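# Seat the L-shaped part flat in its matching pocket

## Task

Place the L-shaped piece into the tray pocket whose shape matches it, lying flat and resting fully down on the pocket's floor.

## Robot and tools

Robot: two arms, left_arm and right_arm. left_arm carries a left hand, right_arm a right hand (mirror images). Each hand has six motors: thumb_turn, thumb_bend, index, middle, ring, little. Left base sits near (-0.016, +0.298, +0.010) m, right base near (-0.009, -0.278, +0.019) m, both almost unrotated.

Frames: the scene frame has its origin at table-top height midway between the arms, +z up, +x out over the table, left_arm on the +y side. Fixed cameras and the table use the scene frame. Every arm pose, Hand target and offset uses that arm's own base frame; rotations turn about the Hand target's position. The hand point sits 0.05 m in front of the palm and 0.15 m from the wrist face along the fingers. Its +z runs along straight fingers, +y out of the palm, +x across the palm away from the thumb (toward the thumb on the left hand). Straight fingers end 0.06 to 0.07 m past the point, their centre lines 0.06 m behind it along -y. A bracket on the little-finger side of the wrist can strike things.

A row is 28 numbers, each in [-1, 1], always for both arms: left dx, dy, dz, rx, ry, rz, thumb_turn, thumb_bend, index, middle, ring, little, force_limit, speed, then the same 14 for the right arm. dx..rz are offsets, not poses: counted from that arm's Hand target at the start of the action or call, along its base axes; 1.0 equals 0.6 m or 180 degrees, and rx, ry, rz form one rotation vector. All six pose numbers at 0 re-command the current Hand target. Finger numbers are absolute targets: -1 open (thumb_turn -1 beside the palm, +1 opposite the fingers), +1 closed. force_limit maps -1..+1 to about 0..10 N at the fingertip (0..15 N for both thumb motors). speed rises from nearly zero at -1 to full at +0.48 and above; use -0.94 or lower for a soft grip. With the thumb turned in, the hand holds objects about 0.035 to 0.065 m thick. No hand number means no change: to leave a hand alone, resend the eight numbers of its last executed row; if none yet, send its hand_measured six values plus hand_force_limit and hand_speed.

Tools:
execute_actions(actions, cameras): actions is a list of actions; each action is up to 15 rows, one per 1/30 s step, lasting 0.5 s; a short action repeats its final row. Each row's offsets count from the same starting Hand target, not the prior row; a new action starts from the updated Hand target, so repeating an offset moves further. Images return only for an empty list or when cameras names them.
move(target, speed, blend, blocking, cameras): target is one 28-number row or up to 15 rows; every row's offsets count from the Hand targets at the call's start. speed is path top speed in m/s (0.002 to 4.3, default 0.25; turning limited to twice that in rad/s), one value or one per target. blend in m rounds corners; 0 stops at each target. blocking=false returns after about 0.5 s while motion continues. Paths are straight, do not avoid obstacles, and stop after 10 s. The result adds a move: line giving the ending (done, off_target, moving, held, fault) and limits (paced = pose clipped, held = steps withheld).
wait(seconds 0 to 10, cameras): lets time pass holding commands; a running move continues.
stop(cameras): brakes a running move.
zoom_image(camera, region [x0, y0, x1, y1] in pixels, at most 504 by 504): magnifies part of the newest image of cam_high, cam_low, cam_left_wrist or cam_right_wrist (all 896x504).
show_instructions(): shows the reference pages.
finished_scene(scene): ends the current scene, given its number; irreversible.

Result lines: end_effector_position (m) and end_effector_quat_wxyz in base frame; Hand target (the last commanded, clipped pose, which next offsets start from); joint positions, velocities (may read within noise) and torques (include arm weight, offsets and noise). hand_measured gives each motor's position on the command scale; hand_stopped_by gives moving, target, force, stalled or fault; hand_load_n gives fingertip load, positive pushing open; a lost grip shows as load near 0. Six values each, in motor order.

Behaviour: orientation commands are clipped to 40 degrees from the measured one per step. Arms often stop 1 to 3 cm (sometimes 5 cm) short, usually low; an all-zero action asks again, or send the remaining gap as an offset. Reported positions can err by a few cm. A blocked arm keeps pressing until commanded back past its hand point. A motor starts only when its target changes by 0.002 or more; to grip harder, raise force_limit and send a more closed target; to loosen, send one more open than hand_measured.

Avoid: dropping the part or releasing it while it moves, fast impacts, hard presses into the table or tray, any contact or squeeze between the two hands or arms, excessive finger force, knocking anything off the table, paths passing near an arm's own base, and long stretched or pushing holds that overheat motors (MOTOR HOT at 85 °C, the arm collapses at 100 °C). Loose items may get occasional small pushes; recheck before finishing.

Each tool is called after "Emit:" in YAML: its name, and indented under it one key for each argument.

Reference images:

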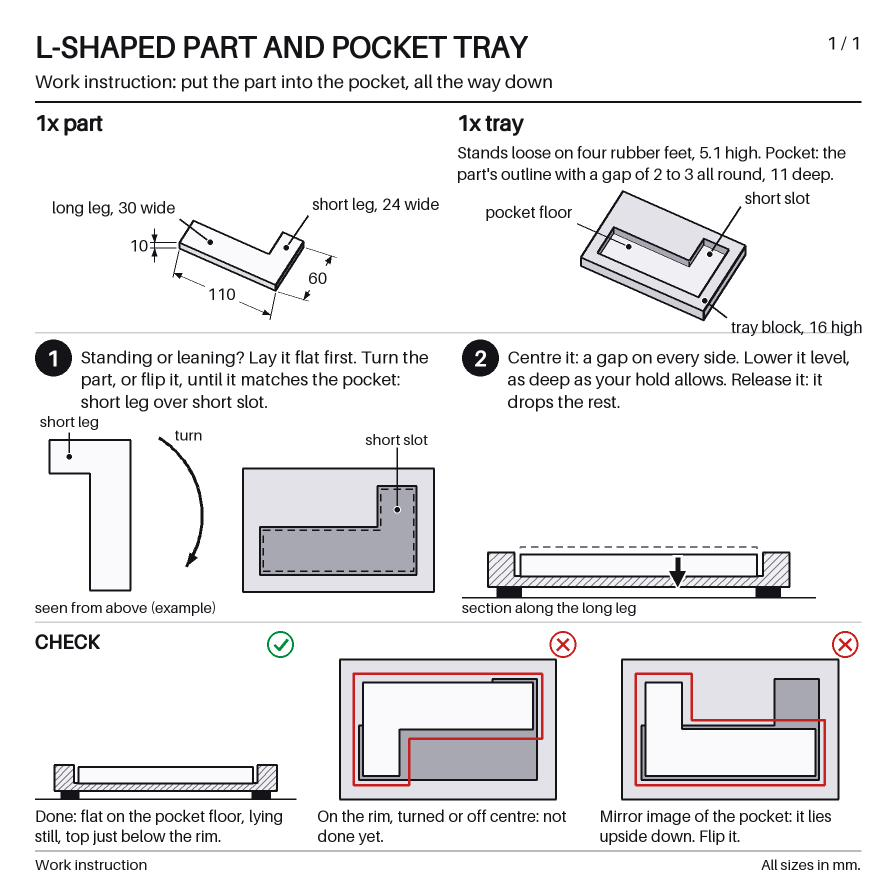

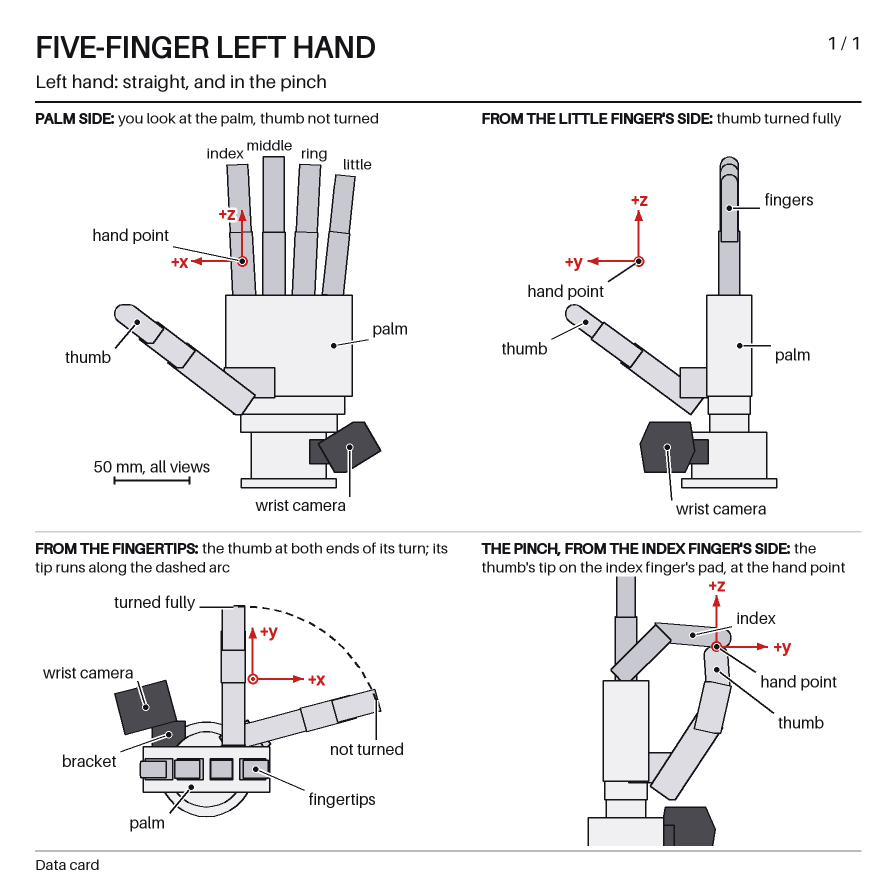

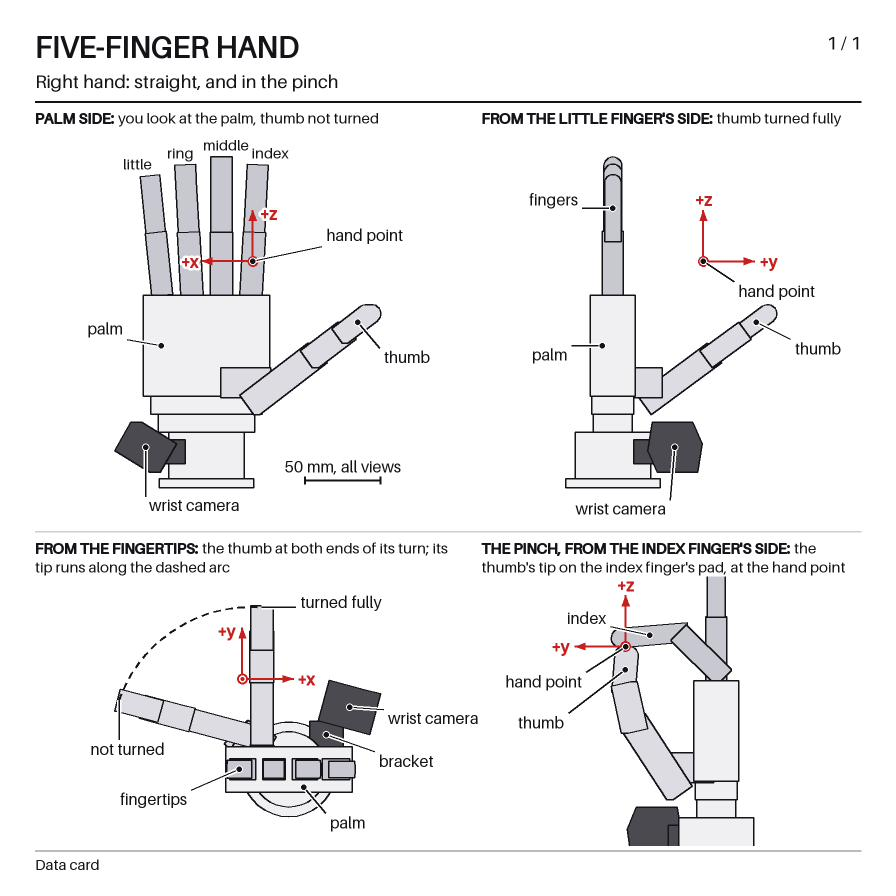

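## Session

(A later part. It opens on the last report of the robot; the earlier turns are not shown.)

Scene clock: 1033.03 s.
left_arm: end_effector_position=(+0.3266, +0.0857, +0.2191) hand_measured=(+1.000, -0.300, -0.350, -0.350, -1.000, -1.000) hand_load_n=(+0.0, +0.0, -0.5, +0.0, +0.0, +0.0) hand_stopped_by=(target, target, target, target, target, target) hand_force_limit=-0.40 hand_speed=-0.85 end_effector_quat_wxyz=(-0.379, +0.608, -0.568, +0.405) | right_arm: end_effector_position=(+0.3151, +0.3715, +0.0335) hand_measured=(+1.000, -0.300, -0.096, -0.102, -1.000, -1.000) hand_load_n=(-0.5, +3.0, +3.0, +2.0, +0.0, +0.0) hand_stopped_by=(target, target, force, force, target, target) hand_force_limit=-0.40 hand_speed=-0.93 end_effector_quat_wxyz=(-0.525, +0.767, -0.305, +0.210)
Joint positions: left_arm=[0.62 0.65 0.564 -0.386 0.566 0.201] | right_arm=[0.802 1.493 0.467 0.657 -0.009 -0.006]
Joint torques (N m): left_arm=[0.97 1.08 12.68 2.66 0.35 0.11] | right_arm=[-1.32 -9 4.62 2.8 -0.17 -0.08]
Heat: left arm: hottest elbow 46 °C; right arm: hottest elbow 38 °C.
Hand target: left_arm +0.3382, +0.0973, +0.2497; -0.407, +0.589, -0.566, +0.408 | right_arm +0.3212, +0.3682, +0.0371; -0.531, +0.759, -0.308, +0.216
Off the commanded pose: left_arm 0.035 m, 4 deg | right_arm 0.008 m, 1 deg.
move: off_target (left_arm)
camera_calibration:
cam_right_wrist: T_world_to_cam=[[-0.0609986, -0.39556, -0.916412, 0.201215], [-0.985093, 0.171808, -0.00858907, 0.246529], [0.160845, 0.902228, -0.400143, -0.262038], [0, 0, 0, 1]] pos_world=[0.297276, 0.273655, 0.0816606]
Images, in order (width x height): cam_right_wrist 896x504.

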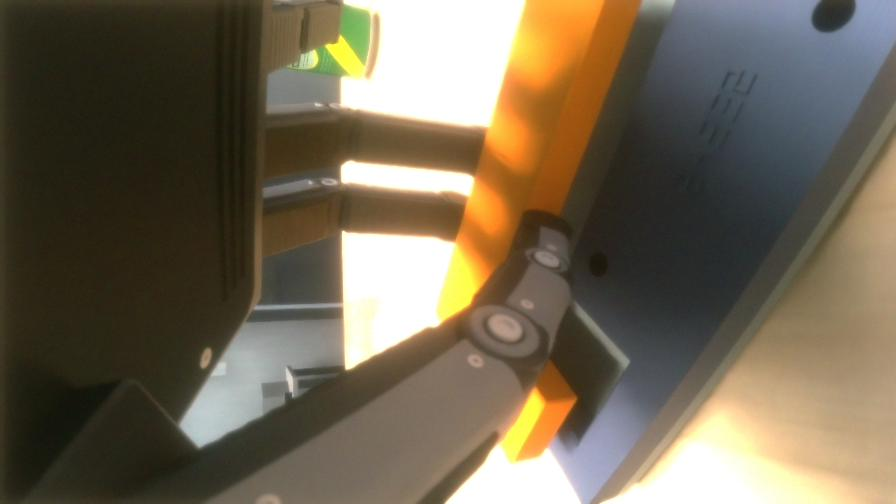

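Emit:
move:
  target:
    - [0,0,0,0,0,0,1,-0.3,-0.35,-0.35,-1,-1,-0.4,-0.85,0.0146,-0.0126,0.09,0,0,0,1,-0.3,0.1,0.1,-1,-1,-0.4,-0.93]
    - [0,0,0,0,0,0,1,-0.3,-0.35,-0.35,-1,-1,-0.4,-0.85,0.0005,0,0,0,0,0,1,-0.3,0.1,0.1,-1,-1,-0.4,-0.93]
  speed: [0.15,0.08]
  blend: [0.005,0]
  cameras: ["cam_right_wrist"]

Emit:
zoom_image:
  camera: "cam_right_wrist"
  region: [420, 180, 760, 500]

Emit:
zoom_image:
  camera: "cam_right_wrist"
  region: [420, 0, 760, 320]

Scene clock: 1046.80 s.
left_arm: end_effector_position=(+0.3266, +0.0857, +0.2191) hand_measured=(+1.000, -0.300, -0.350, -0.350, -1.000, -1.000) hand_load_n=(+0.0, +0.0, +0.0, +0.0, +0.0, +0.0) hand_stopped_by=(target, target, target, target, target, target) hand_force_limit=-0.40 hand_speed=-0.85 end_effector_quat_wxyz=(-0.379, +0.608, -0.568, +0.405) | right_arm: end_effector_position=(+0.3254, +0.3623, +0.0335) hand_measured=(+1.000, -0.300, -0.096, -0.102, -1.000, -1.000) hand_load_n=(+0.0, +3.0, +3.0, +2.0, +0.0, +0.0) hand_stopped_by=(target, target, force, force, target, target) hand_force_limit=-0.40 hand_speed=-0.93 end_effector_quat_wxyz=(-0.522, +0.763, -0.315, +0.216)
Joint positions: left_arm=[0.62 0.65 0.564 -0.386 0.566 0.201] | right_arm=[0.771 1.493 0.467 0.656 -0.015 -0.006]
Joint torques (N m): left_arm=[0.91 1.03 12.67 2.66 0.35 0.11] | right_arm=[1.26 -8.76 4.67 2.74 0.03 -0.09]
Heat: left arm: hottest elbow 46 °C; right arm: hottest elbow 37 °C.
Hand target: left_arm +0.3382, +0.0973, +0.2497; -0.407, +0.589, -0.566, +0.408 | right_arm +0.3214, +0.3682, +0.0369; -0.531, +0.759, -0.308, +0.216
Off the commanded pose: left_arm 0.035 m, 4 deg | right_arm 0.008 m, 1 deg.
move: off_target (left_arm)
camera_calibration:
cam_right_wrist: T_world_to_cam=[[-0.0725343, -0.392636, -0.916829, 0.200913], [-0.980458, 0.196618, -0.00663439, 0.247696], [0.18287, 0.898431, -0.399225, -0.261215], [0, 0, 0, 1]] pos_world=[0.305197, 0.264868, 0.0815626]
Images, in order (width x height): cam_right_wrist 896x504.

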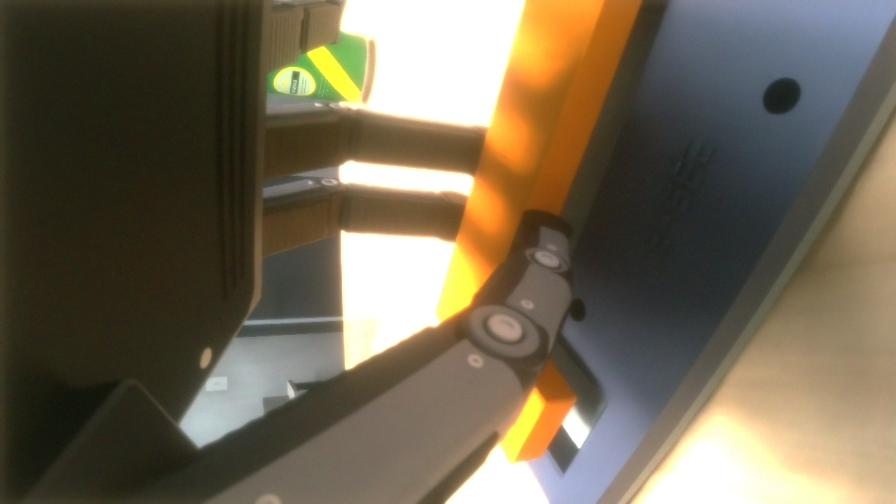

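Scaled by 1.482 from the camera's 896x504 image, which has a finer 1280x720 frame.

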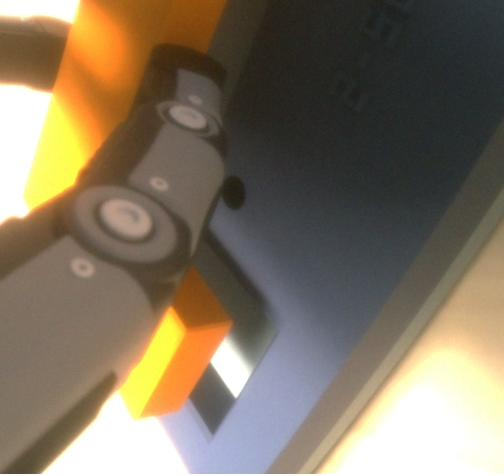

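Scaled by 1.482 from the camera's 896x504 image, which has a finer 1280x720 frame.

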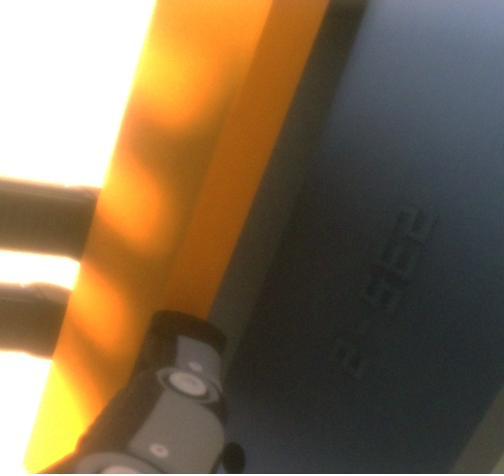

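Emit:
move:
  target:
    - [0,0,0,0,0,0,1,-0.3,-0.35,-0.35,-1,-1,-0.4,-0.85,-0.003,0.0065,0.09,0,0,0,1,-0.3,0.1,0.1,-1,-1,-0.4,-0.93]
    - [0,0,0,0,0,0,1,-0.3,-0.35,-0.35,-1,-1,-0.4,-0.85,0.0022,0.0025,-0.001,0,0,0,1,-0.3,0.1,0.1,-1,-1,-0.4,-0.93]
  speed: [0.15,0.08]
  blend: [0.005,0]
  cameras: ["cam_right_wrist"]

Emit:
zoom_image:
  camera: "cam_right_wrist"
  region: [420, 180, 760, 500]

Emit:
zoom_image:
  camera: "cam_right_wrist"
  region: [420, 0, 760, 320]

Scene clock: 1055.53 s.
left_arm: end_effector_position=(+0.3266, +0.0857, +0.2191) hand_measured=(+1.000, -0.300, -0.350, -0.350, -1.000, -1.000) hand_load_n=(+0.0, +0.0, +0.0, +0.0, +0.0, +0.0) hand_stopped_by=(target, target, target, target, target, target) hand_force_limit=-0.40 hand_speed=-0.85 end_effector_quat_wxyz=(-0.379, +0.608, -0.568, +0.405) | right_arm: end_effector_position=(+0.3220, +0.3650, +0.0307) hand_measured=(+1.000, -0.300, -0.096, -0.102, -1.000, -1.000) hand_load_n=(+0.0, +3.5, +3.0, +2.0, +0.0, +0.0) hand_stopped_by=(target, target, force, force, target, target) hand_force_limit=-0.40 hand_speed=-0.93 end_effector_quat_wxyz=(-0.521, +0.765, -0.313, +0.214)
Joint positions: left_arm=[0.62 0.65 0.564 -0.386 0.566 0.201] | right_arm=[0.783 1.5 0.467 0.658 -0.009 -0.006]
Joint torques (N m): left_arm=[0.91 1.03 12.68 2.66 0.35 0.11] | right_arm=[0.5 -8.76 4.9 2.76 -0.19 -0.08]
Heat: left arm: hottest elbow 46 °C; right arm: hottest elbow 37 °C.
Hand target: left_arm +0.3382, +0.0973, +0.2497; -0.407, +0.589, -0.566, +0.408 | right_arm +0.3228, +0.3697, +0.0365; -0.531, +0.759, -0.308, +0.216
Off the commanded pose: left_arm 0.035 m, 4 deg | right_arm 0.007 m, 1 deg.
move: off_target (left_arm)
camera_calibration:
cam_right_wrist: T_world_to_cam=[[-0.0721607, -0.397689, -0.914678, 0.200892], [-0.981587, 0.190936, -0.0055771, 0.246139], [0.176863, 0.897433, -0.404144, -0.261704], [0, 0, 0, 1]] pos_world=[0.302388, 0.267757, 0.0793586]
Images, in order (width x height): cam_right_wrist 896x504.

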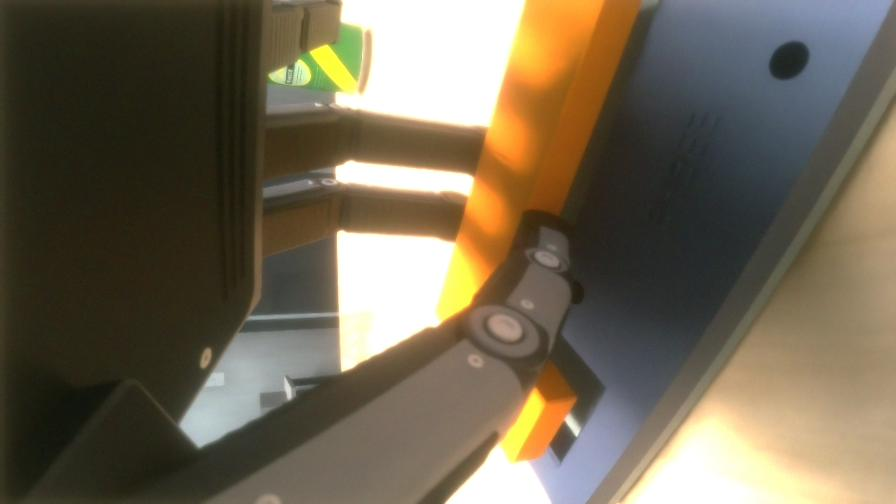

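Scaled by 1.482 from the camera's 896x504 image, which has a finer 1280x720 frame.

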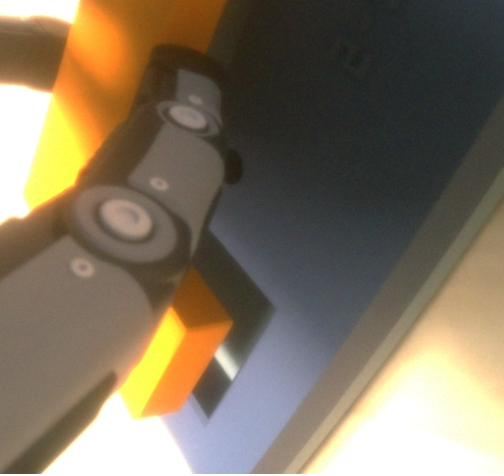

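Scaled by 1.482 from the camera's 896x504 image, which has a finer 1280x720 frame.

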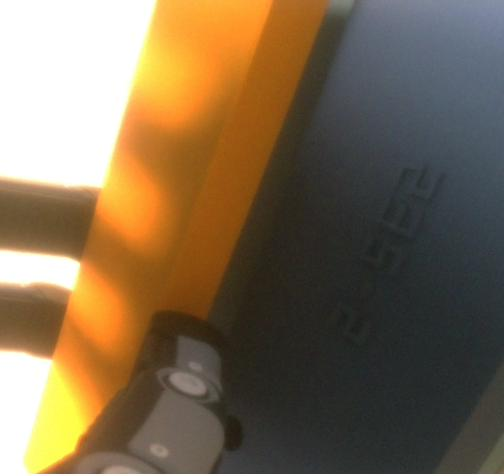

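Emit:
zoom_image:
  camera: "cam_right_wrist"
  region: [490, 320, 640, 490]

Emit:
zoom_image:
  camera: "cam_right_wrist"
  region: [500, 0, 720, 220]

Scaled by 2.965 from the camera's 896x504 image, which has a finer 1280x720 frame.

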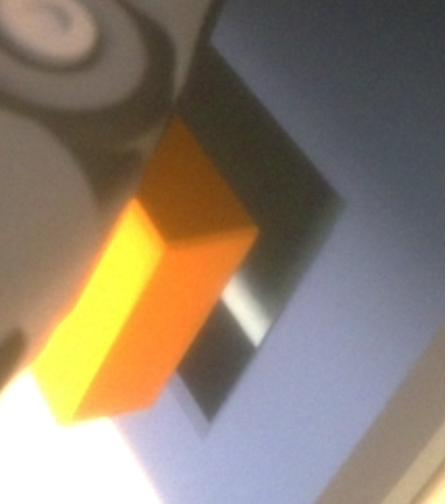

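Scaled by 2.291 from the camera's 896x504 image, which has a finer 1280x720 frame.

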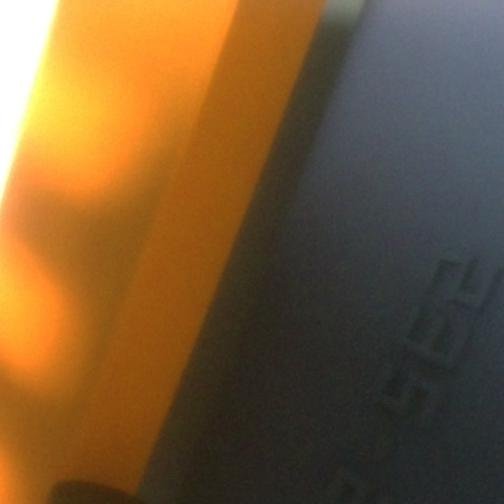

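Emit:
move:
  target: [0,0,0,0,0,0,1,-0.3,-0.35,-0.35,-1,-1,-0.4,-0.85,0,0,-0.007,0,0,0,1,-0.3,0.1,0.1,-1,-1,-0.4,-0.93]
  speed: 0.03
  cameras: ["cam_right_wrist"]

Emit:
zoom_image:
  camera: "cam_right_wrist"
  region: [490, 320, 640, 490]

Emit:
zoom_image:
  camera: "cam_right_wrist"
  region: [500, 0, 720, 220]

Scene clock: 1122.93 s.
left_arm: end_effector_position=(+0.3266, +0.0857, +0.2191) hand_measured=(+1.000, -0.300, -0.350, -0.350, -1.000, -1.000) hand_load_n=(+0.0, +0.0, +0.0, +0.0, +0.0, +0.0) hand_stopped_by=(target, target, target, target, target, target) hand_force_limit=-0.40 hand_speed=-0.85 end_effector_quat_wxyz=(-0.379, +0.608, -0.568, +0.405) | right_arm: end_effector_position=(+0.3232, +0.3662, +0.0300) hand_measured=(+1.000, -0.300, -0.096, -0.102, -1.000, -1.000) hand_load_n=(-0.5, +3.0, +3.0, +2.0, +0.0, +0.0) hand_stopped_by=(target, target, force, force, target, target) hand_force_limit=-0.40 hand_speed=-0.93 end_effector_quat_wxyz=(-0.524, +0.763, -0.312, +0.215)
Joint positions: left_arm=[0.62 0.65 0.564 -0.386 0.566 0.201] | right_arm=[0.783 1.51 0.467 0.676 -0.009 -0.006]
Joint torques (N m): left_arm=[0.91 1.08 12.68 2.66 0.35 0.11] | right_arm=[0.44 -8.76 4.71 2.59 -0.19 -0.08]
Heat: left arm: hottest elbow 47 °C; right arm: hottest elbow 36 °C.
Hand target: left_arm +0.3382, +0.0973, +0.2497; -0.407, +0.589, -0.566, +0.408 | right_arm +0.3228, +0.3697, +0.0323; -0.531, +0.759, -0.308, +0.216
Off the commanded pose: left_arm 0.035 m, 4 deg | right_arm 0.004 m, 1 deg.
move: off_target (left_arm)
camera_calibration:
cam_right_wrist: T_world_to_cam=[[-0.0671464, -0.392797, -0.91717, 0.1974], [-0.981549, 0.190951, -0.00991911, 0.247172], [0.179031, 0.899582, -0.398372, -0.264929], [0, 0, 0, 1]] pos_world=[0.303297, 0.268666, 0.0779615]
Images, in order (width x height): cam_right_wrist 896x504.

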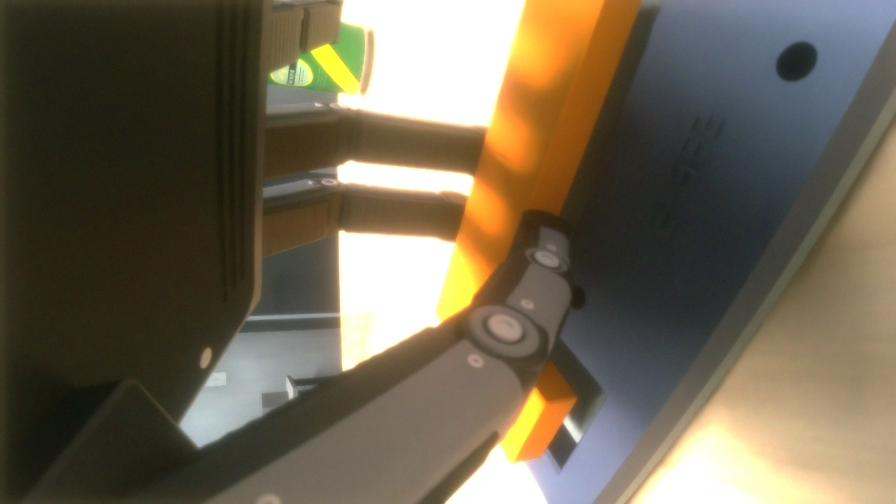

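Scaled by 2.965 from the camera's 896x504 image, which has a finer 1280x720 frame.

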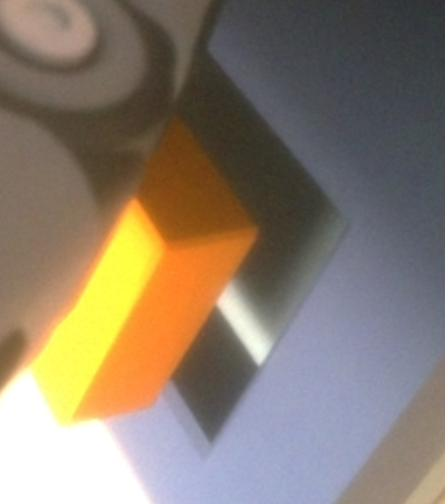

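Scaled by 2.291 from the camera's 896x504 image, which has a finer 1280x720 frame.

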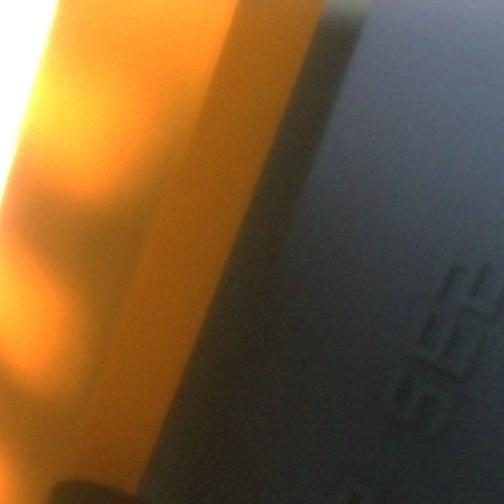

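Emit:
move:
  target: [0,0,0,0,0,0,1,-0.3,-0.35,-0.35,-1,-1,-0.4,-0.85,0,0,-0.006,0,0,0,1,-0.3,0.1,0.1,-1,-1,-0.4,-0.93]
  speed: 0.03
  cameras: ["cam_right_wrist"]

Emit:
zoom_image:
  camera: "cam_right_wrist"
  region: [490, 320, 640, 490]

Emit:
zoom_image:
  camera: "cam_right_wrist"
  region: [500, 0, 720, 220]

Scene clock: 1132.93 s.
left_arm: end_effector_position=(+0.3266, +0.0857, +0.2191) hand_measured=(+1.000, -0.300, -0.350, -0.350, -1.000, -1.000) hand_load_n=(+0.0, +0.0, +0.0, +0.0, +0.0, +0.0) hand_stopped_by=(target, target, target, target, target, target) hand_force_limit=-0.40 hand_speed=-0.85 end_effector_quat_wxyz=(-0.379, +0.608, -0.568, +0.405) | right_arm: end_effector_position=(+0.3239, +0.3669, +0.0273) hand_measured=(+1.000, -0.300, -0.096, -0.102, -1.000, -1.000) hand_load_n=(+0.0, +3.0, +3.0, +2.0, +0.0, +0.0) hand_stopped_by=(target, target, force, force, target, target) hand_force_limit=-0.40 hand_speed=-0.93 end_effector_quat_wxyz=(-0.524, +0.762, -0.311, +0.216)
Joint positions: left_arm=[0.62 0.65 0.564 -0.386 0.566 0.201] | right_arm=[0.783 1.523 0.467 0.692 -0.009 -0.006]
Joint torques (N m): left_arm=[0.97 1.03 12.7 2.66 0.35 0.11] | right_arm=[0.32 -8.47 4.51 2.76 -0.18 -0.1]
Heat: left arm: hottest elbow 47 °C; right arm: hottest elbow 36 °C.
Hand target: left_arm +0.3382, +0.0973, +0.2497; -0.407, +0.589, -0.566, +0.408 | right_arm +0.3228, +0.3697, +0.0287; -0.531, +0.759, -0.308, +0.216
Off the commanded pose: left_arm 0.035 m, 4 deg | right_arm 0.003 m, 1 deg.
move: off_target (left_arm)
camera_calibration:
cam_right_wrist: T_world_to_cam=[[-0.0657213, -0.391366, -0.917885, 0.194352], [-0.981519, 0.191039, -0.011177, 0.247781], [0.179726, 0.900187, -0.396688, -0.267212], [0, 0, 0, 1]] pos_world=[0.303999, 0.269268, 0.0751624]
Images, in order (width x height): cam_right_wrist 896x504.

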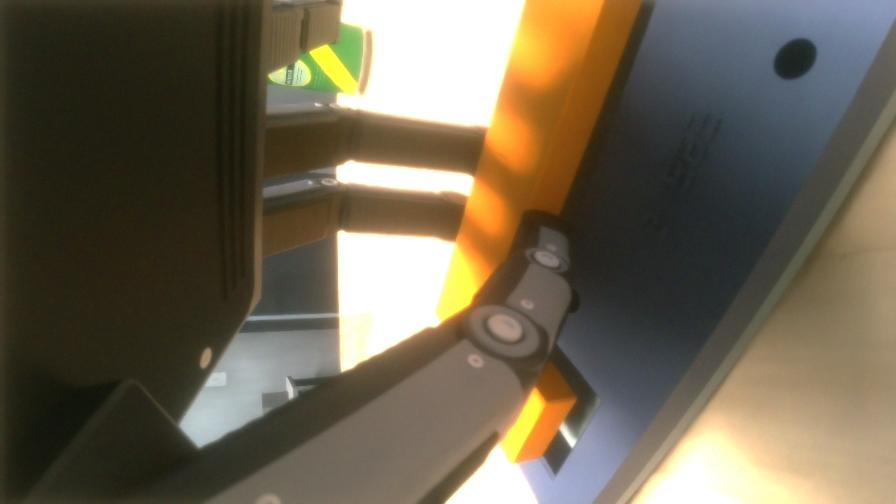

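Scaled by 2.965 from the camera's 896x504 image, which has a finer 1280x720 frame.

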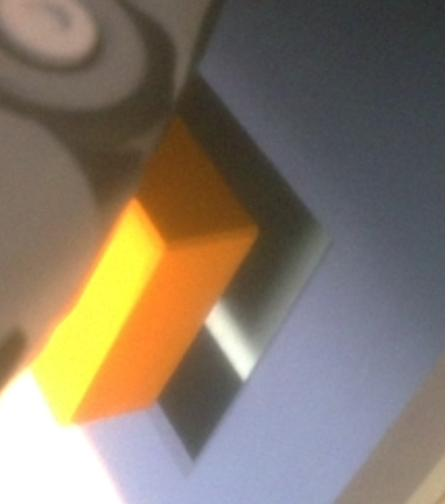

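Scaled by 2.291 from the camera's 896x504 image, which has a finer 1280x720 frame.

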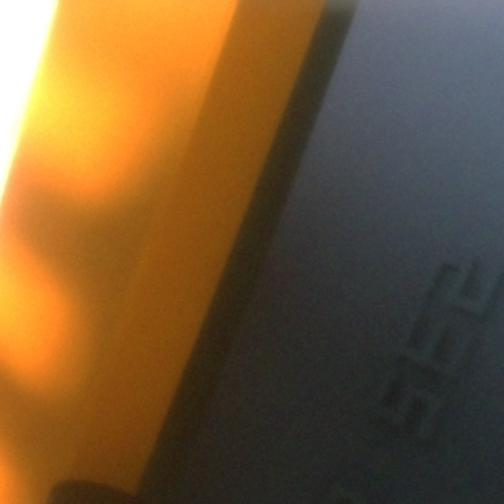

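Emit:
zoom_image:
  camera: "cam_right_wrist"
  region: [550, 80, 670, 220]

Emit:
zoom_image:
  camera: "cam_right_wrist"
  region: [580, 0, 680, 100]

Scaled by 3.600 from the camera's 896x504 image, which has a finer 1280x720 frame.

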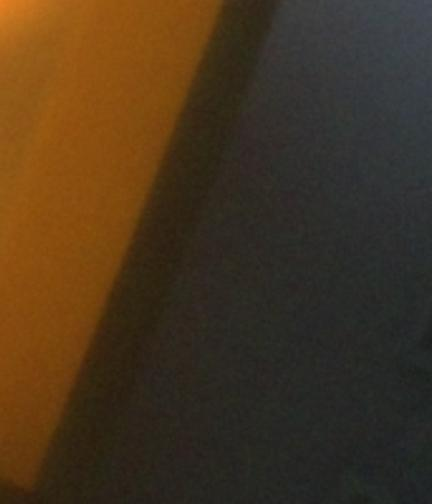

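Scaled by 5.040 from the camera's 896x504 image, which has a finer 1280x720 frame.

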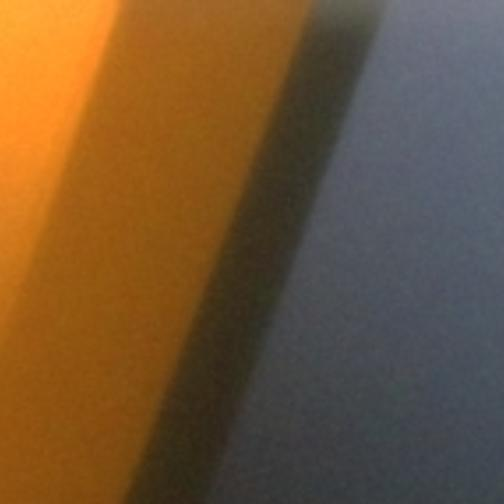

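Emit:
zoom_image:
  camera: "cam_right_wrist"
  region: [500, 80, 620, 220]

Emit:
zoom_image:
  camera: "cam_right_wrist"
  region: [430, 0, 620, 160]

Emit:
zoom_image:
  camera: "cam_right_wrist"
  region: [420, 200, 540, 340]

Scaled by 3.600 from the camera's 896x504 image, which has a finer 1280x720 frame.

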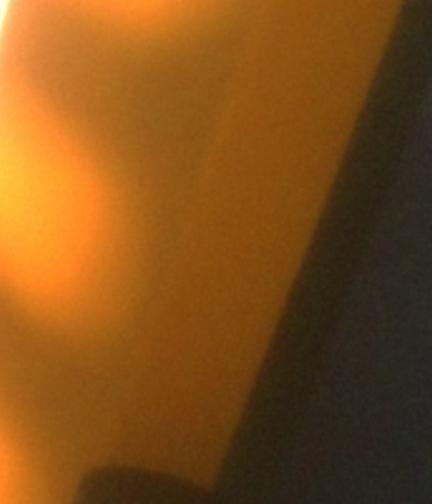

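Scaled by 2.653 from the camera's 896x504 image, which has a finer 1280x720 frame.

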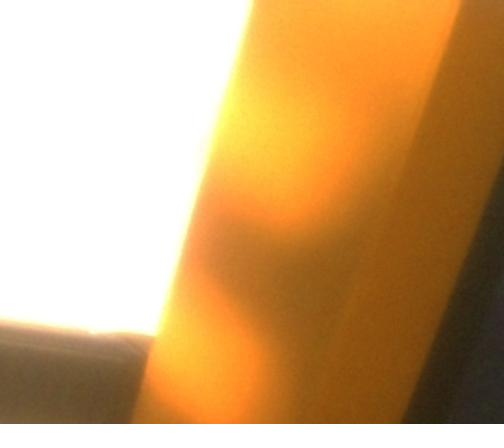

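Scaled by 3.600 from the camera's 896x504 image, which has a finer 1280x720 frame.

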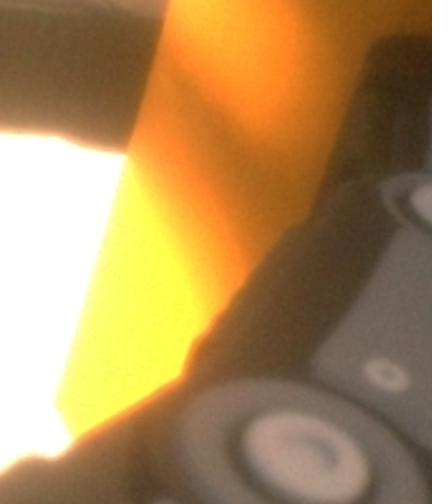

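Emit:
move:
  target:
    - [0,0,0,0,0,0,1,-0.3,-0.35,-0.35,-1,-1,-0.4,-0.85,-0.0058,0.005,0.1,-0.006,-0.006,0.004,1,-0.3,0.1,0.1,-1,-1,-0.4,-0.93]
    - [0,0,0,0,0,0,1,-0.3,-0.35,-0.35,-1,-1,-0.4,-0.85,0.0012,0.0013,0.0075,-0.006,-0.006,0.004,1,-0.3,0.1,0.1,-1,-1,-0.4,-0.93]
  speed: [0.15,0.08]
  blend: [0.005,0]
  cameras: ["cam_right_wrist"]

Emit:
zoom_image:
  camera: "cam_right_wrist"
  region: [490, 320, 640, 490]

Emit:
zoom_image:
  camera: "cam_right_wrist"
  region: [580, 0, 680, 100]

Scene clock: 1241.60 s.
left_arm: end_effector_position=(+0.3266, +0.0857, +0.2191) hand_measured=(+1.000, -0.300, -0.350, -0.350, -1.000, -1.000) hand_load_n=(+0.0, +0.5, -0.5, +0.0, +0.0, +0.0) hand_stopped_by=(target, target, target, target, target, target) hand_force_limit=-0.40 hand_speed=-0.85 end_effector_quat_wxyz=(-0.379, +0.608, -0.568, +0.405) | right_arm: end_effector_position=(+0.3209, +0.3661, +0.0272) hand_measured=(+1.000, -0.302, -0.096, -0.102, -1.000, -1.000) hand_load_n=(+0.0, +3.0, +2.5, +2.0, +0.0, +0.0) hand_stopped_by=(target, target, force, force, target, target) hand_force_limit=-0.40 hand_speed=-0.93 end_effector_quat_wxyz=(-0.519, +0.768, -0.306, +0.217)
Joint positions: left_arm=[0.62 0.65 0.564 -0.386 0.566 0.201] | right_arm=[0.788 1.511 0.467 0.667 -0.008 -0.02]
Joint torques (N m): left_arm=[0.91 1.03 12.68 2.66 0.35 0.11] | right_arm=[0.26 -8.7 5.04 2.66 -0.18 -0.25]
Heat: left arm: hottest elbow 48 °C; right arm: hottest elbow 35 °C.
Hand target: left_arm +0.3382, +0.0973, +0.2497; -0.407, +0.589, -0.566, +0.408 | right_arm +0.3234, +0.3705, +0.0331; -0.529, +0.764, -0.296, +0.222
Off the commanded pose: left_arm 0.035 m, 4 deg | right_arm 0.008 m, 2 deg.
move: off_target (left_arm)
camera_calibration:
cam_right_wrist: T_world_to_cam=[[-0.0610127, -0.408017, -0.910933, 0.198136], [-0.983246, 0.181624, -0.0154955, 0.249043], [0.17177, 0.894726, -0.412263, -0.261004], [0, 0, 0, 1]] pos_world=[0.301792, 0.269137, 0.0767452]
Images, in order (width x height): cam_right_wrist 896x504.

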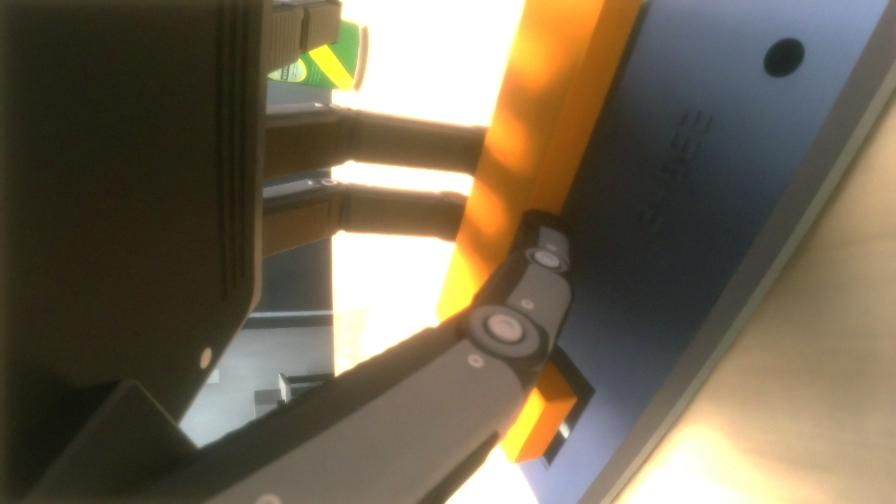

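Scaled by 2.965 from the camera's 896x504 image, which has a finer 1280x720 frame.

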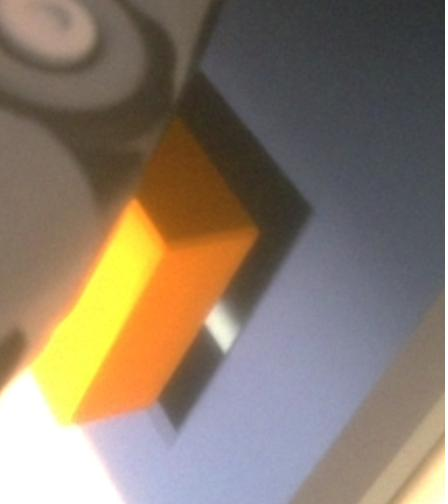

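Scaled by 5.040 from the camera's 896x504 image, which has a finer 1280x720 frame.

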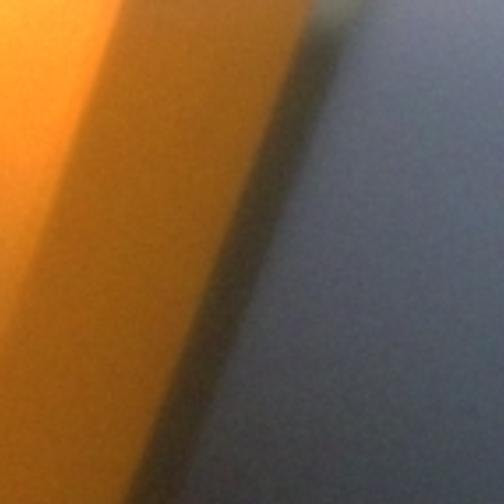

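Emit:
move:
  target: [0,0,0,0,0,0,1,-0.3,-0.35,-0.35,-1,-1,-0.4,-0.85,0.0,0.001,-0.008,0,0,0,1,-0.3,0.1,0.1,-1,-1,-0.4,-0.93]
  speed: 0.03
  cameras: ["cam_right_wrist"]

Emit:
zoom_image:
  camera: "cam_right_wrist"
  region: [490, 320, 640, 490]

Emit:
zoom_image:
  camera: "cam_right_wrist"
  region: [580, 0, 680, 100]

Scene clock: 1278.07 s.
left_arm: end_effector_position=(+0.3266, +0.0857, +0.2191) hand_measured=(+1.000, -0.300, -0.350, -0.350, -1.000, -1.000) hand_load_n=(+0.0, +0.0, +0.0, +0.0, +0.0, +0.0) hand_stopped_by=(target, target, target, target, target, target) hand_force_limit=-0.40 hand_speed=-0.85 end_effector_quat_wxyz=(-0.379, +0.608, -0.568, +0.405) | right_arm: end_effector_position=(+0.3223, +0.3675, +0.0261) hand_measured=(+1.000, -0.302, -0.096, -0.102, -1.000, -1.000) hand_load_n=(-0.5, +3.0, +3.0, +2.0, +0.0, +0.0) hand_stopped_by=(target, target, force, force, target, target) hand_force_limit=-0.40 hand_speed=-0.93 end_effector_quat_wxyz=(-0.522, +0.766, -0.305, +0.218)
Joint positions: left_arm=[0.62 0.65 0.564 -0.386 0.566 0.201] | right_arm=[0.788 1.523 0.467 0.688 -0.008 -0.02]
Joint torques (N m): left_arm=[0.91 1.03 12.68 2.65 0.35 0.11] | right_arm=[0.32 -8.35 4.89 2.66 -0.14 -0.22]
Heat: left arm: hottest elbow 48 °C; right arm: hottest elbow 35 °C.
Hand target: left_arm +0.3382, +0.0973, +0.2497; -0.407, +0.589, -0.566, +0.408 | right_arm +0.3234, +0.3711, +0.0284; -0.528, +0.764, -0.296, +0.222
Off the commanded pose: left_arm 0.035 m, 4 deg | right_arm 0.004 m, 1 deg.
move: off_target (left_arm)
camera_calibration:
cam_right_wrist: T_world_to_cam=[[-0.0553383, -0.402869, -0.913583, 0.194107], [-0.983145, 0.181667, -0.0205589, 0.250243], [0.17425, 0.897047, -0.406132, -0.264765], [0, 0, 0, 1]] pos_world=[0.302902, 0.270246, 0.074948]
Images, in order (width x height): cam_right_wrist 896x504.

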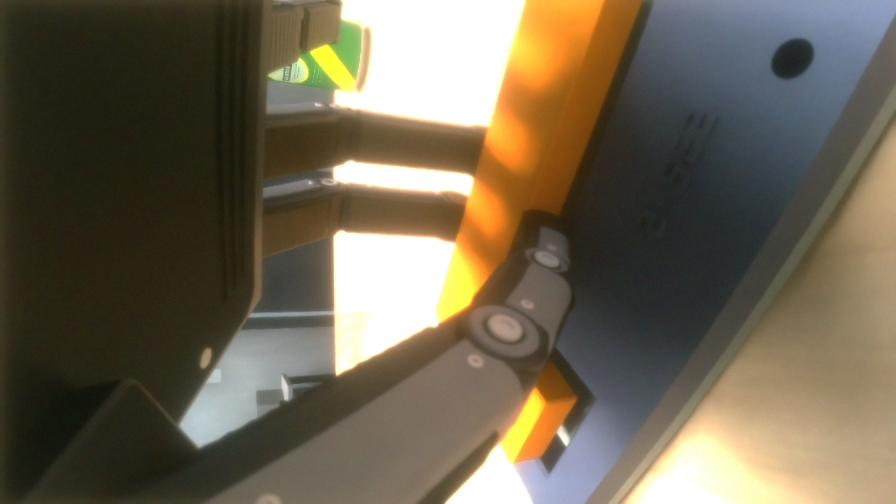

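Scaled by 2.965 from the camera's 896x504 image, which has a finer 1280x720 frame.

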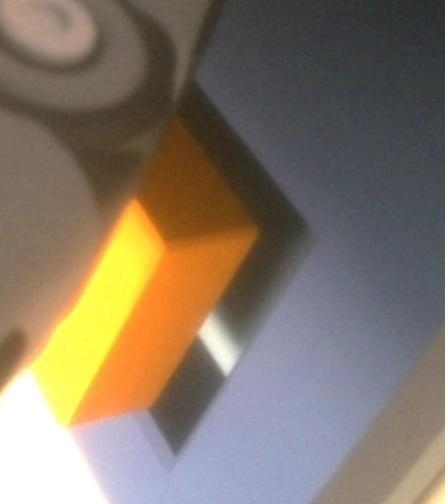

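Scaled by 5.040 from the camera's 896x504 image, which has a finer 1280x720 frame.

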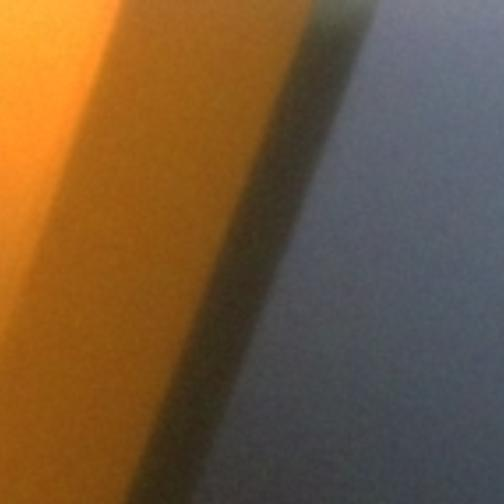

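Emit:
execute_actions:
  actions:
    - [[0,0,0,0,0,0,1,-0.3,-0.35,-0.35,-1,-1,-0.4,-0.85,0,0,0,0,0,0,1,-0.3,-0.33,-0.33,-1,-1,-0.4,-0.8]]
  cameras: ["cam_right_wrist"]

Scene clock: 1301.63 s.
left_arm: end_effector_position=(+0.3266, +0.0857, +0.2191) hand_measured=(+1.000, -0.300, -0.350, -0.350, -1.000, -1.000) hand_load_n=(+0.0, +0.0, +0.0, +0.0, +0.0, +0.0) hand_stopped_by=(target, target, target, target, target, target) hand_force_limit=-0.40 hand_speed=-0.85 end_effector_quat_wxyz=(-0.379, +0.608, -0.568, +0.405) | right_arm: end_effector_position=(+0.3222, +0.3674, +0.0259) hand_measured=(+1.000, -0.300, -0.330, -0.330, -1.000, -1.000) hand_load_n=(+0.0, +0.0, +0.0, +0.0, -0.5, +0.0) hand_stopped_by=(target, target, target, target, target, target) hand_force_limit=-0.40 hand_speed=-0.80 end_effector_quat_wxyz=(-0.522, +0.766, -0.305, +0.218)
Joint positions: left_arm=[0.62 0.65 0.564 -0.386 0.566 0.201] | right_arm=[0.788 1.524 0.467 0.688 -0.008 -0.02]
Joint torques (N m): left_arm=[0.91 1.03 12.68 2.66 0.35 0.11] | right_arm=[0.5 -8.47 4.89 2.73 -0.14 -0.23]
Heat: left arm: hottest elbow 48 °C; right arm: hottest elbow 35 °C.
Hand target: left_arm +0.3382, +0.0973, +0.2497; -0.407, +0.589, -0.566, +0.408 | right_arm +0.3234, +0.3711, +0.0283; -0.528, +0.764, -0.296, +0.222
Off the commanded pose: left_arm 0.035 m, 4 deg | right_arm 0.005 m, 1 deg.
camera_calibration:
cam_right_wrist: T_world_to_cam=[[-0.055577, -0.40312, -0.913458, 0.194146], [-0.98315, 0.181665, -0.0203538, 0.250227], [0.174148, 0.896935, -0.406424, -0.264722], [0, 0, 0, 1]] pos_world=[0.302901, 0.270245, 0.0748479]
Images, in order (width x height): cam_right_wrist 896x504.

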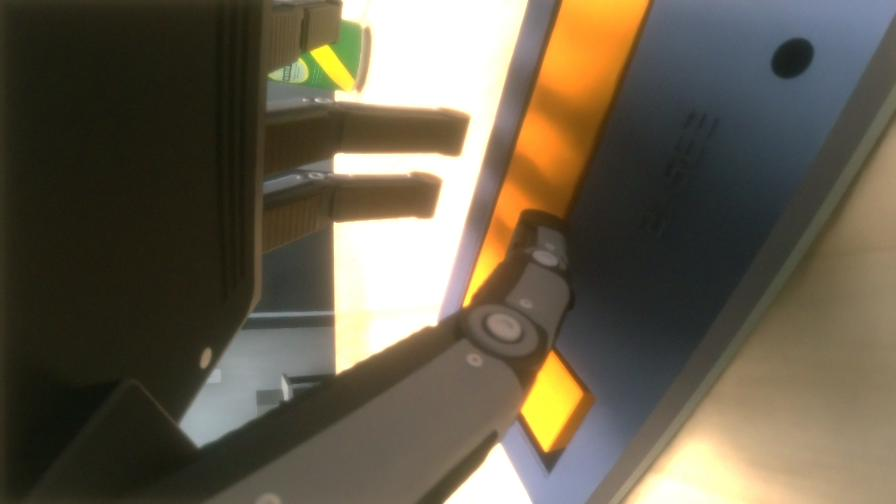

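Emit:
move:
  target: [0,0,0,0,0,0,1,-0.3,-0.35,-0.35,-1,-1,-0.4,-0.85,0,0,0.2,0,0,0,1,-0.3,-0.33,-0.33,-1,-1,-0.4,-0.8]
  speed: 0.12
  cameras: ["cam_right_wrist"]

Emit:
zoom_image:
  camera: "cam_right_wrist"
  region: [420, 120, 800, 504]

Scene clock: 1305.83 s.
left_arm: end_effector_position=(+0.3266, +0.0857, +0.2191) hand_measured=(+1.000, -0.300, -0.350, -0.350, -1.000, -1.000) hand_load_n=(+0.0, +0.0, +0.0, +0.0, +0.0, +0.0) hand_stopped_by=(target, target, target, target, target, target) hand_force_limit=-0.40 hand_speed=-0.85 end_effector_quat_wxyz=(-0.379, +0.608, -0.568, +0.405) | right_arm: end_effector_position=(+0.3109, +0.3560, +0.1223) hand_measured=(+1.000, -0.300, -0.330, -0.330, -1.000, -1.000) hand_load_n=(+0.0, +0.0, +0.0, +0.0, +0.0, +0.0) hand_stopped_by=(target, target, target, target, target, target) hand_force_limit=-0.40 hand_speed=-0.80 end_effector_quat_wxyz=(-0.513, +0.772, -0.307, +0.214)
Joint positions: left_arm=[0.62 0.65 0.564 -0.386 0.566 0.201] | right_arm=[0.788 1.175 0.545 0.239 -0.008 -0.02]
Joint torques (N m): left_arm=[0.91 1.03 12.68 2.66 0.35 0.11] | right_arm=[0.44 -7.06 11.17 1.22 -0.14 -0.24]
Heat: left arm: hottest elbow 48 °C; right arm: hottest elbow 35 °C.
Hand target: left_arm +0.3382, +0.0973, +0.2497; -0.407, +0.589, -0.566, +0.408 | right_arm +0.3235, +0.3712, +0.1485; -0.529, +0.764, -0.296, +0.222
Off the commanded pose: left_arm 0.035 m, 4 deg | right_arm 0.033 m, 3 deg.
move: off_target (left_arm, right_arm)
camera_calibration:
cam_right_wrist: T_world_to_cam=[[-0.0702389, -0.417822, -0.90581, 0.285752], [-0.983379, 0.181415, -0.0074272, 0.241703], [0.16743, 0.890232, -0.42362, -0.206772], [0, 0, 0, 1]] pos_world=[0.292376, 0.25962, 0.173039]
Images, in order (width x height): cam_right_wrist 896x504.

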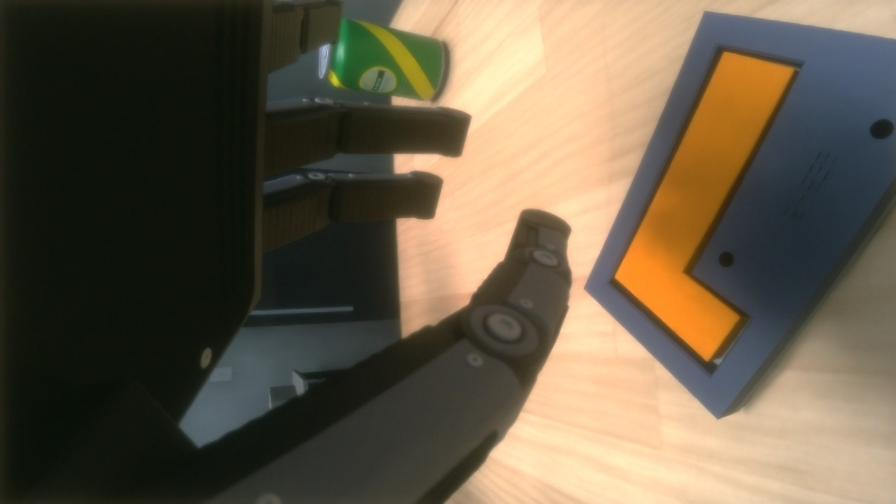

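Scaled by 1.312 from the camera's 896x504 image, which has a finer 1280x720 frame.

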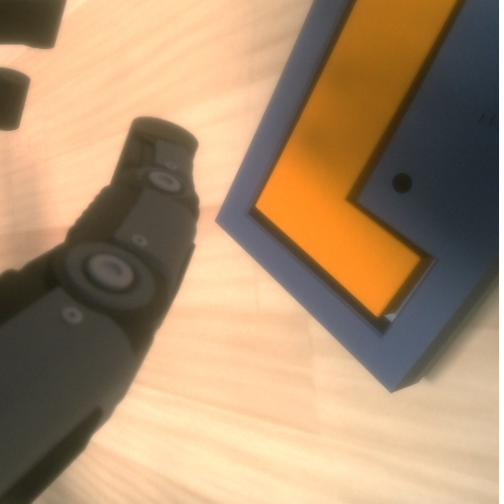

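Emit:
finished_scene:
  scene: 2

The scene is finished: the task was done.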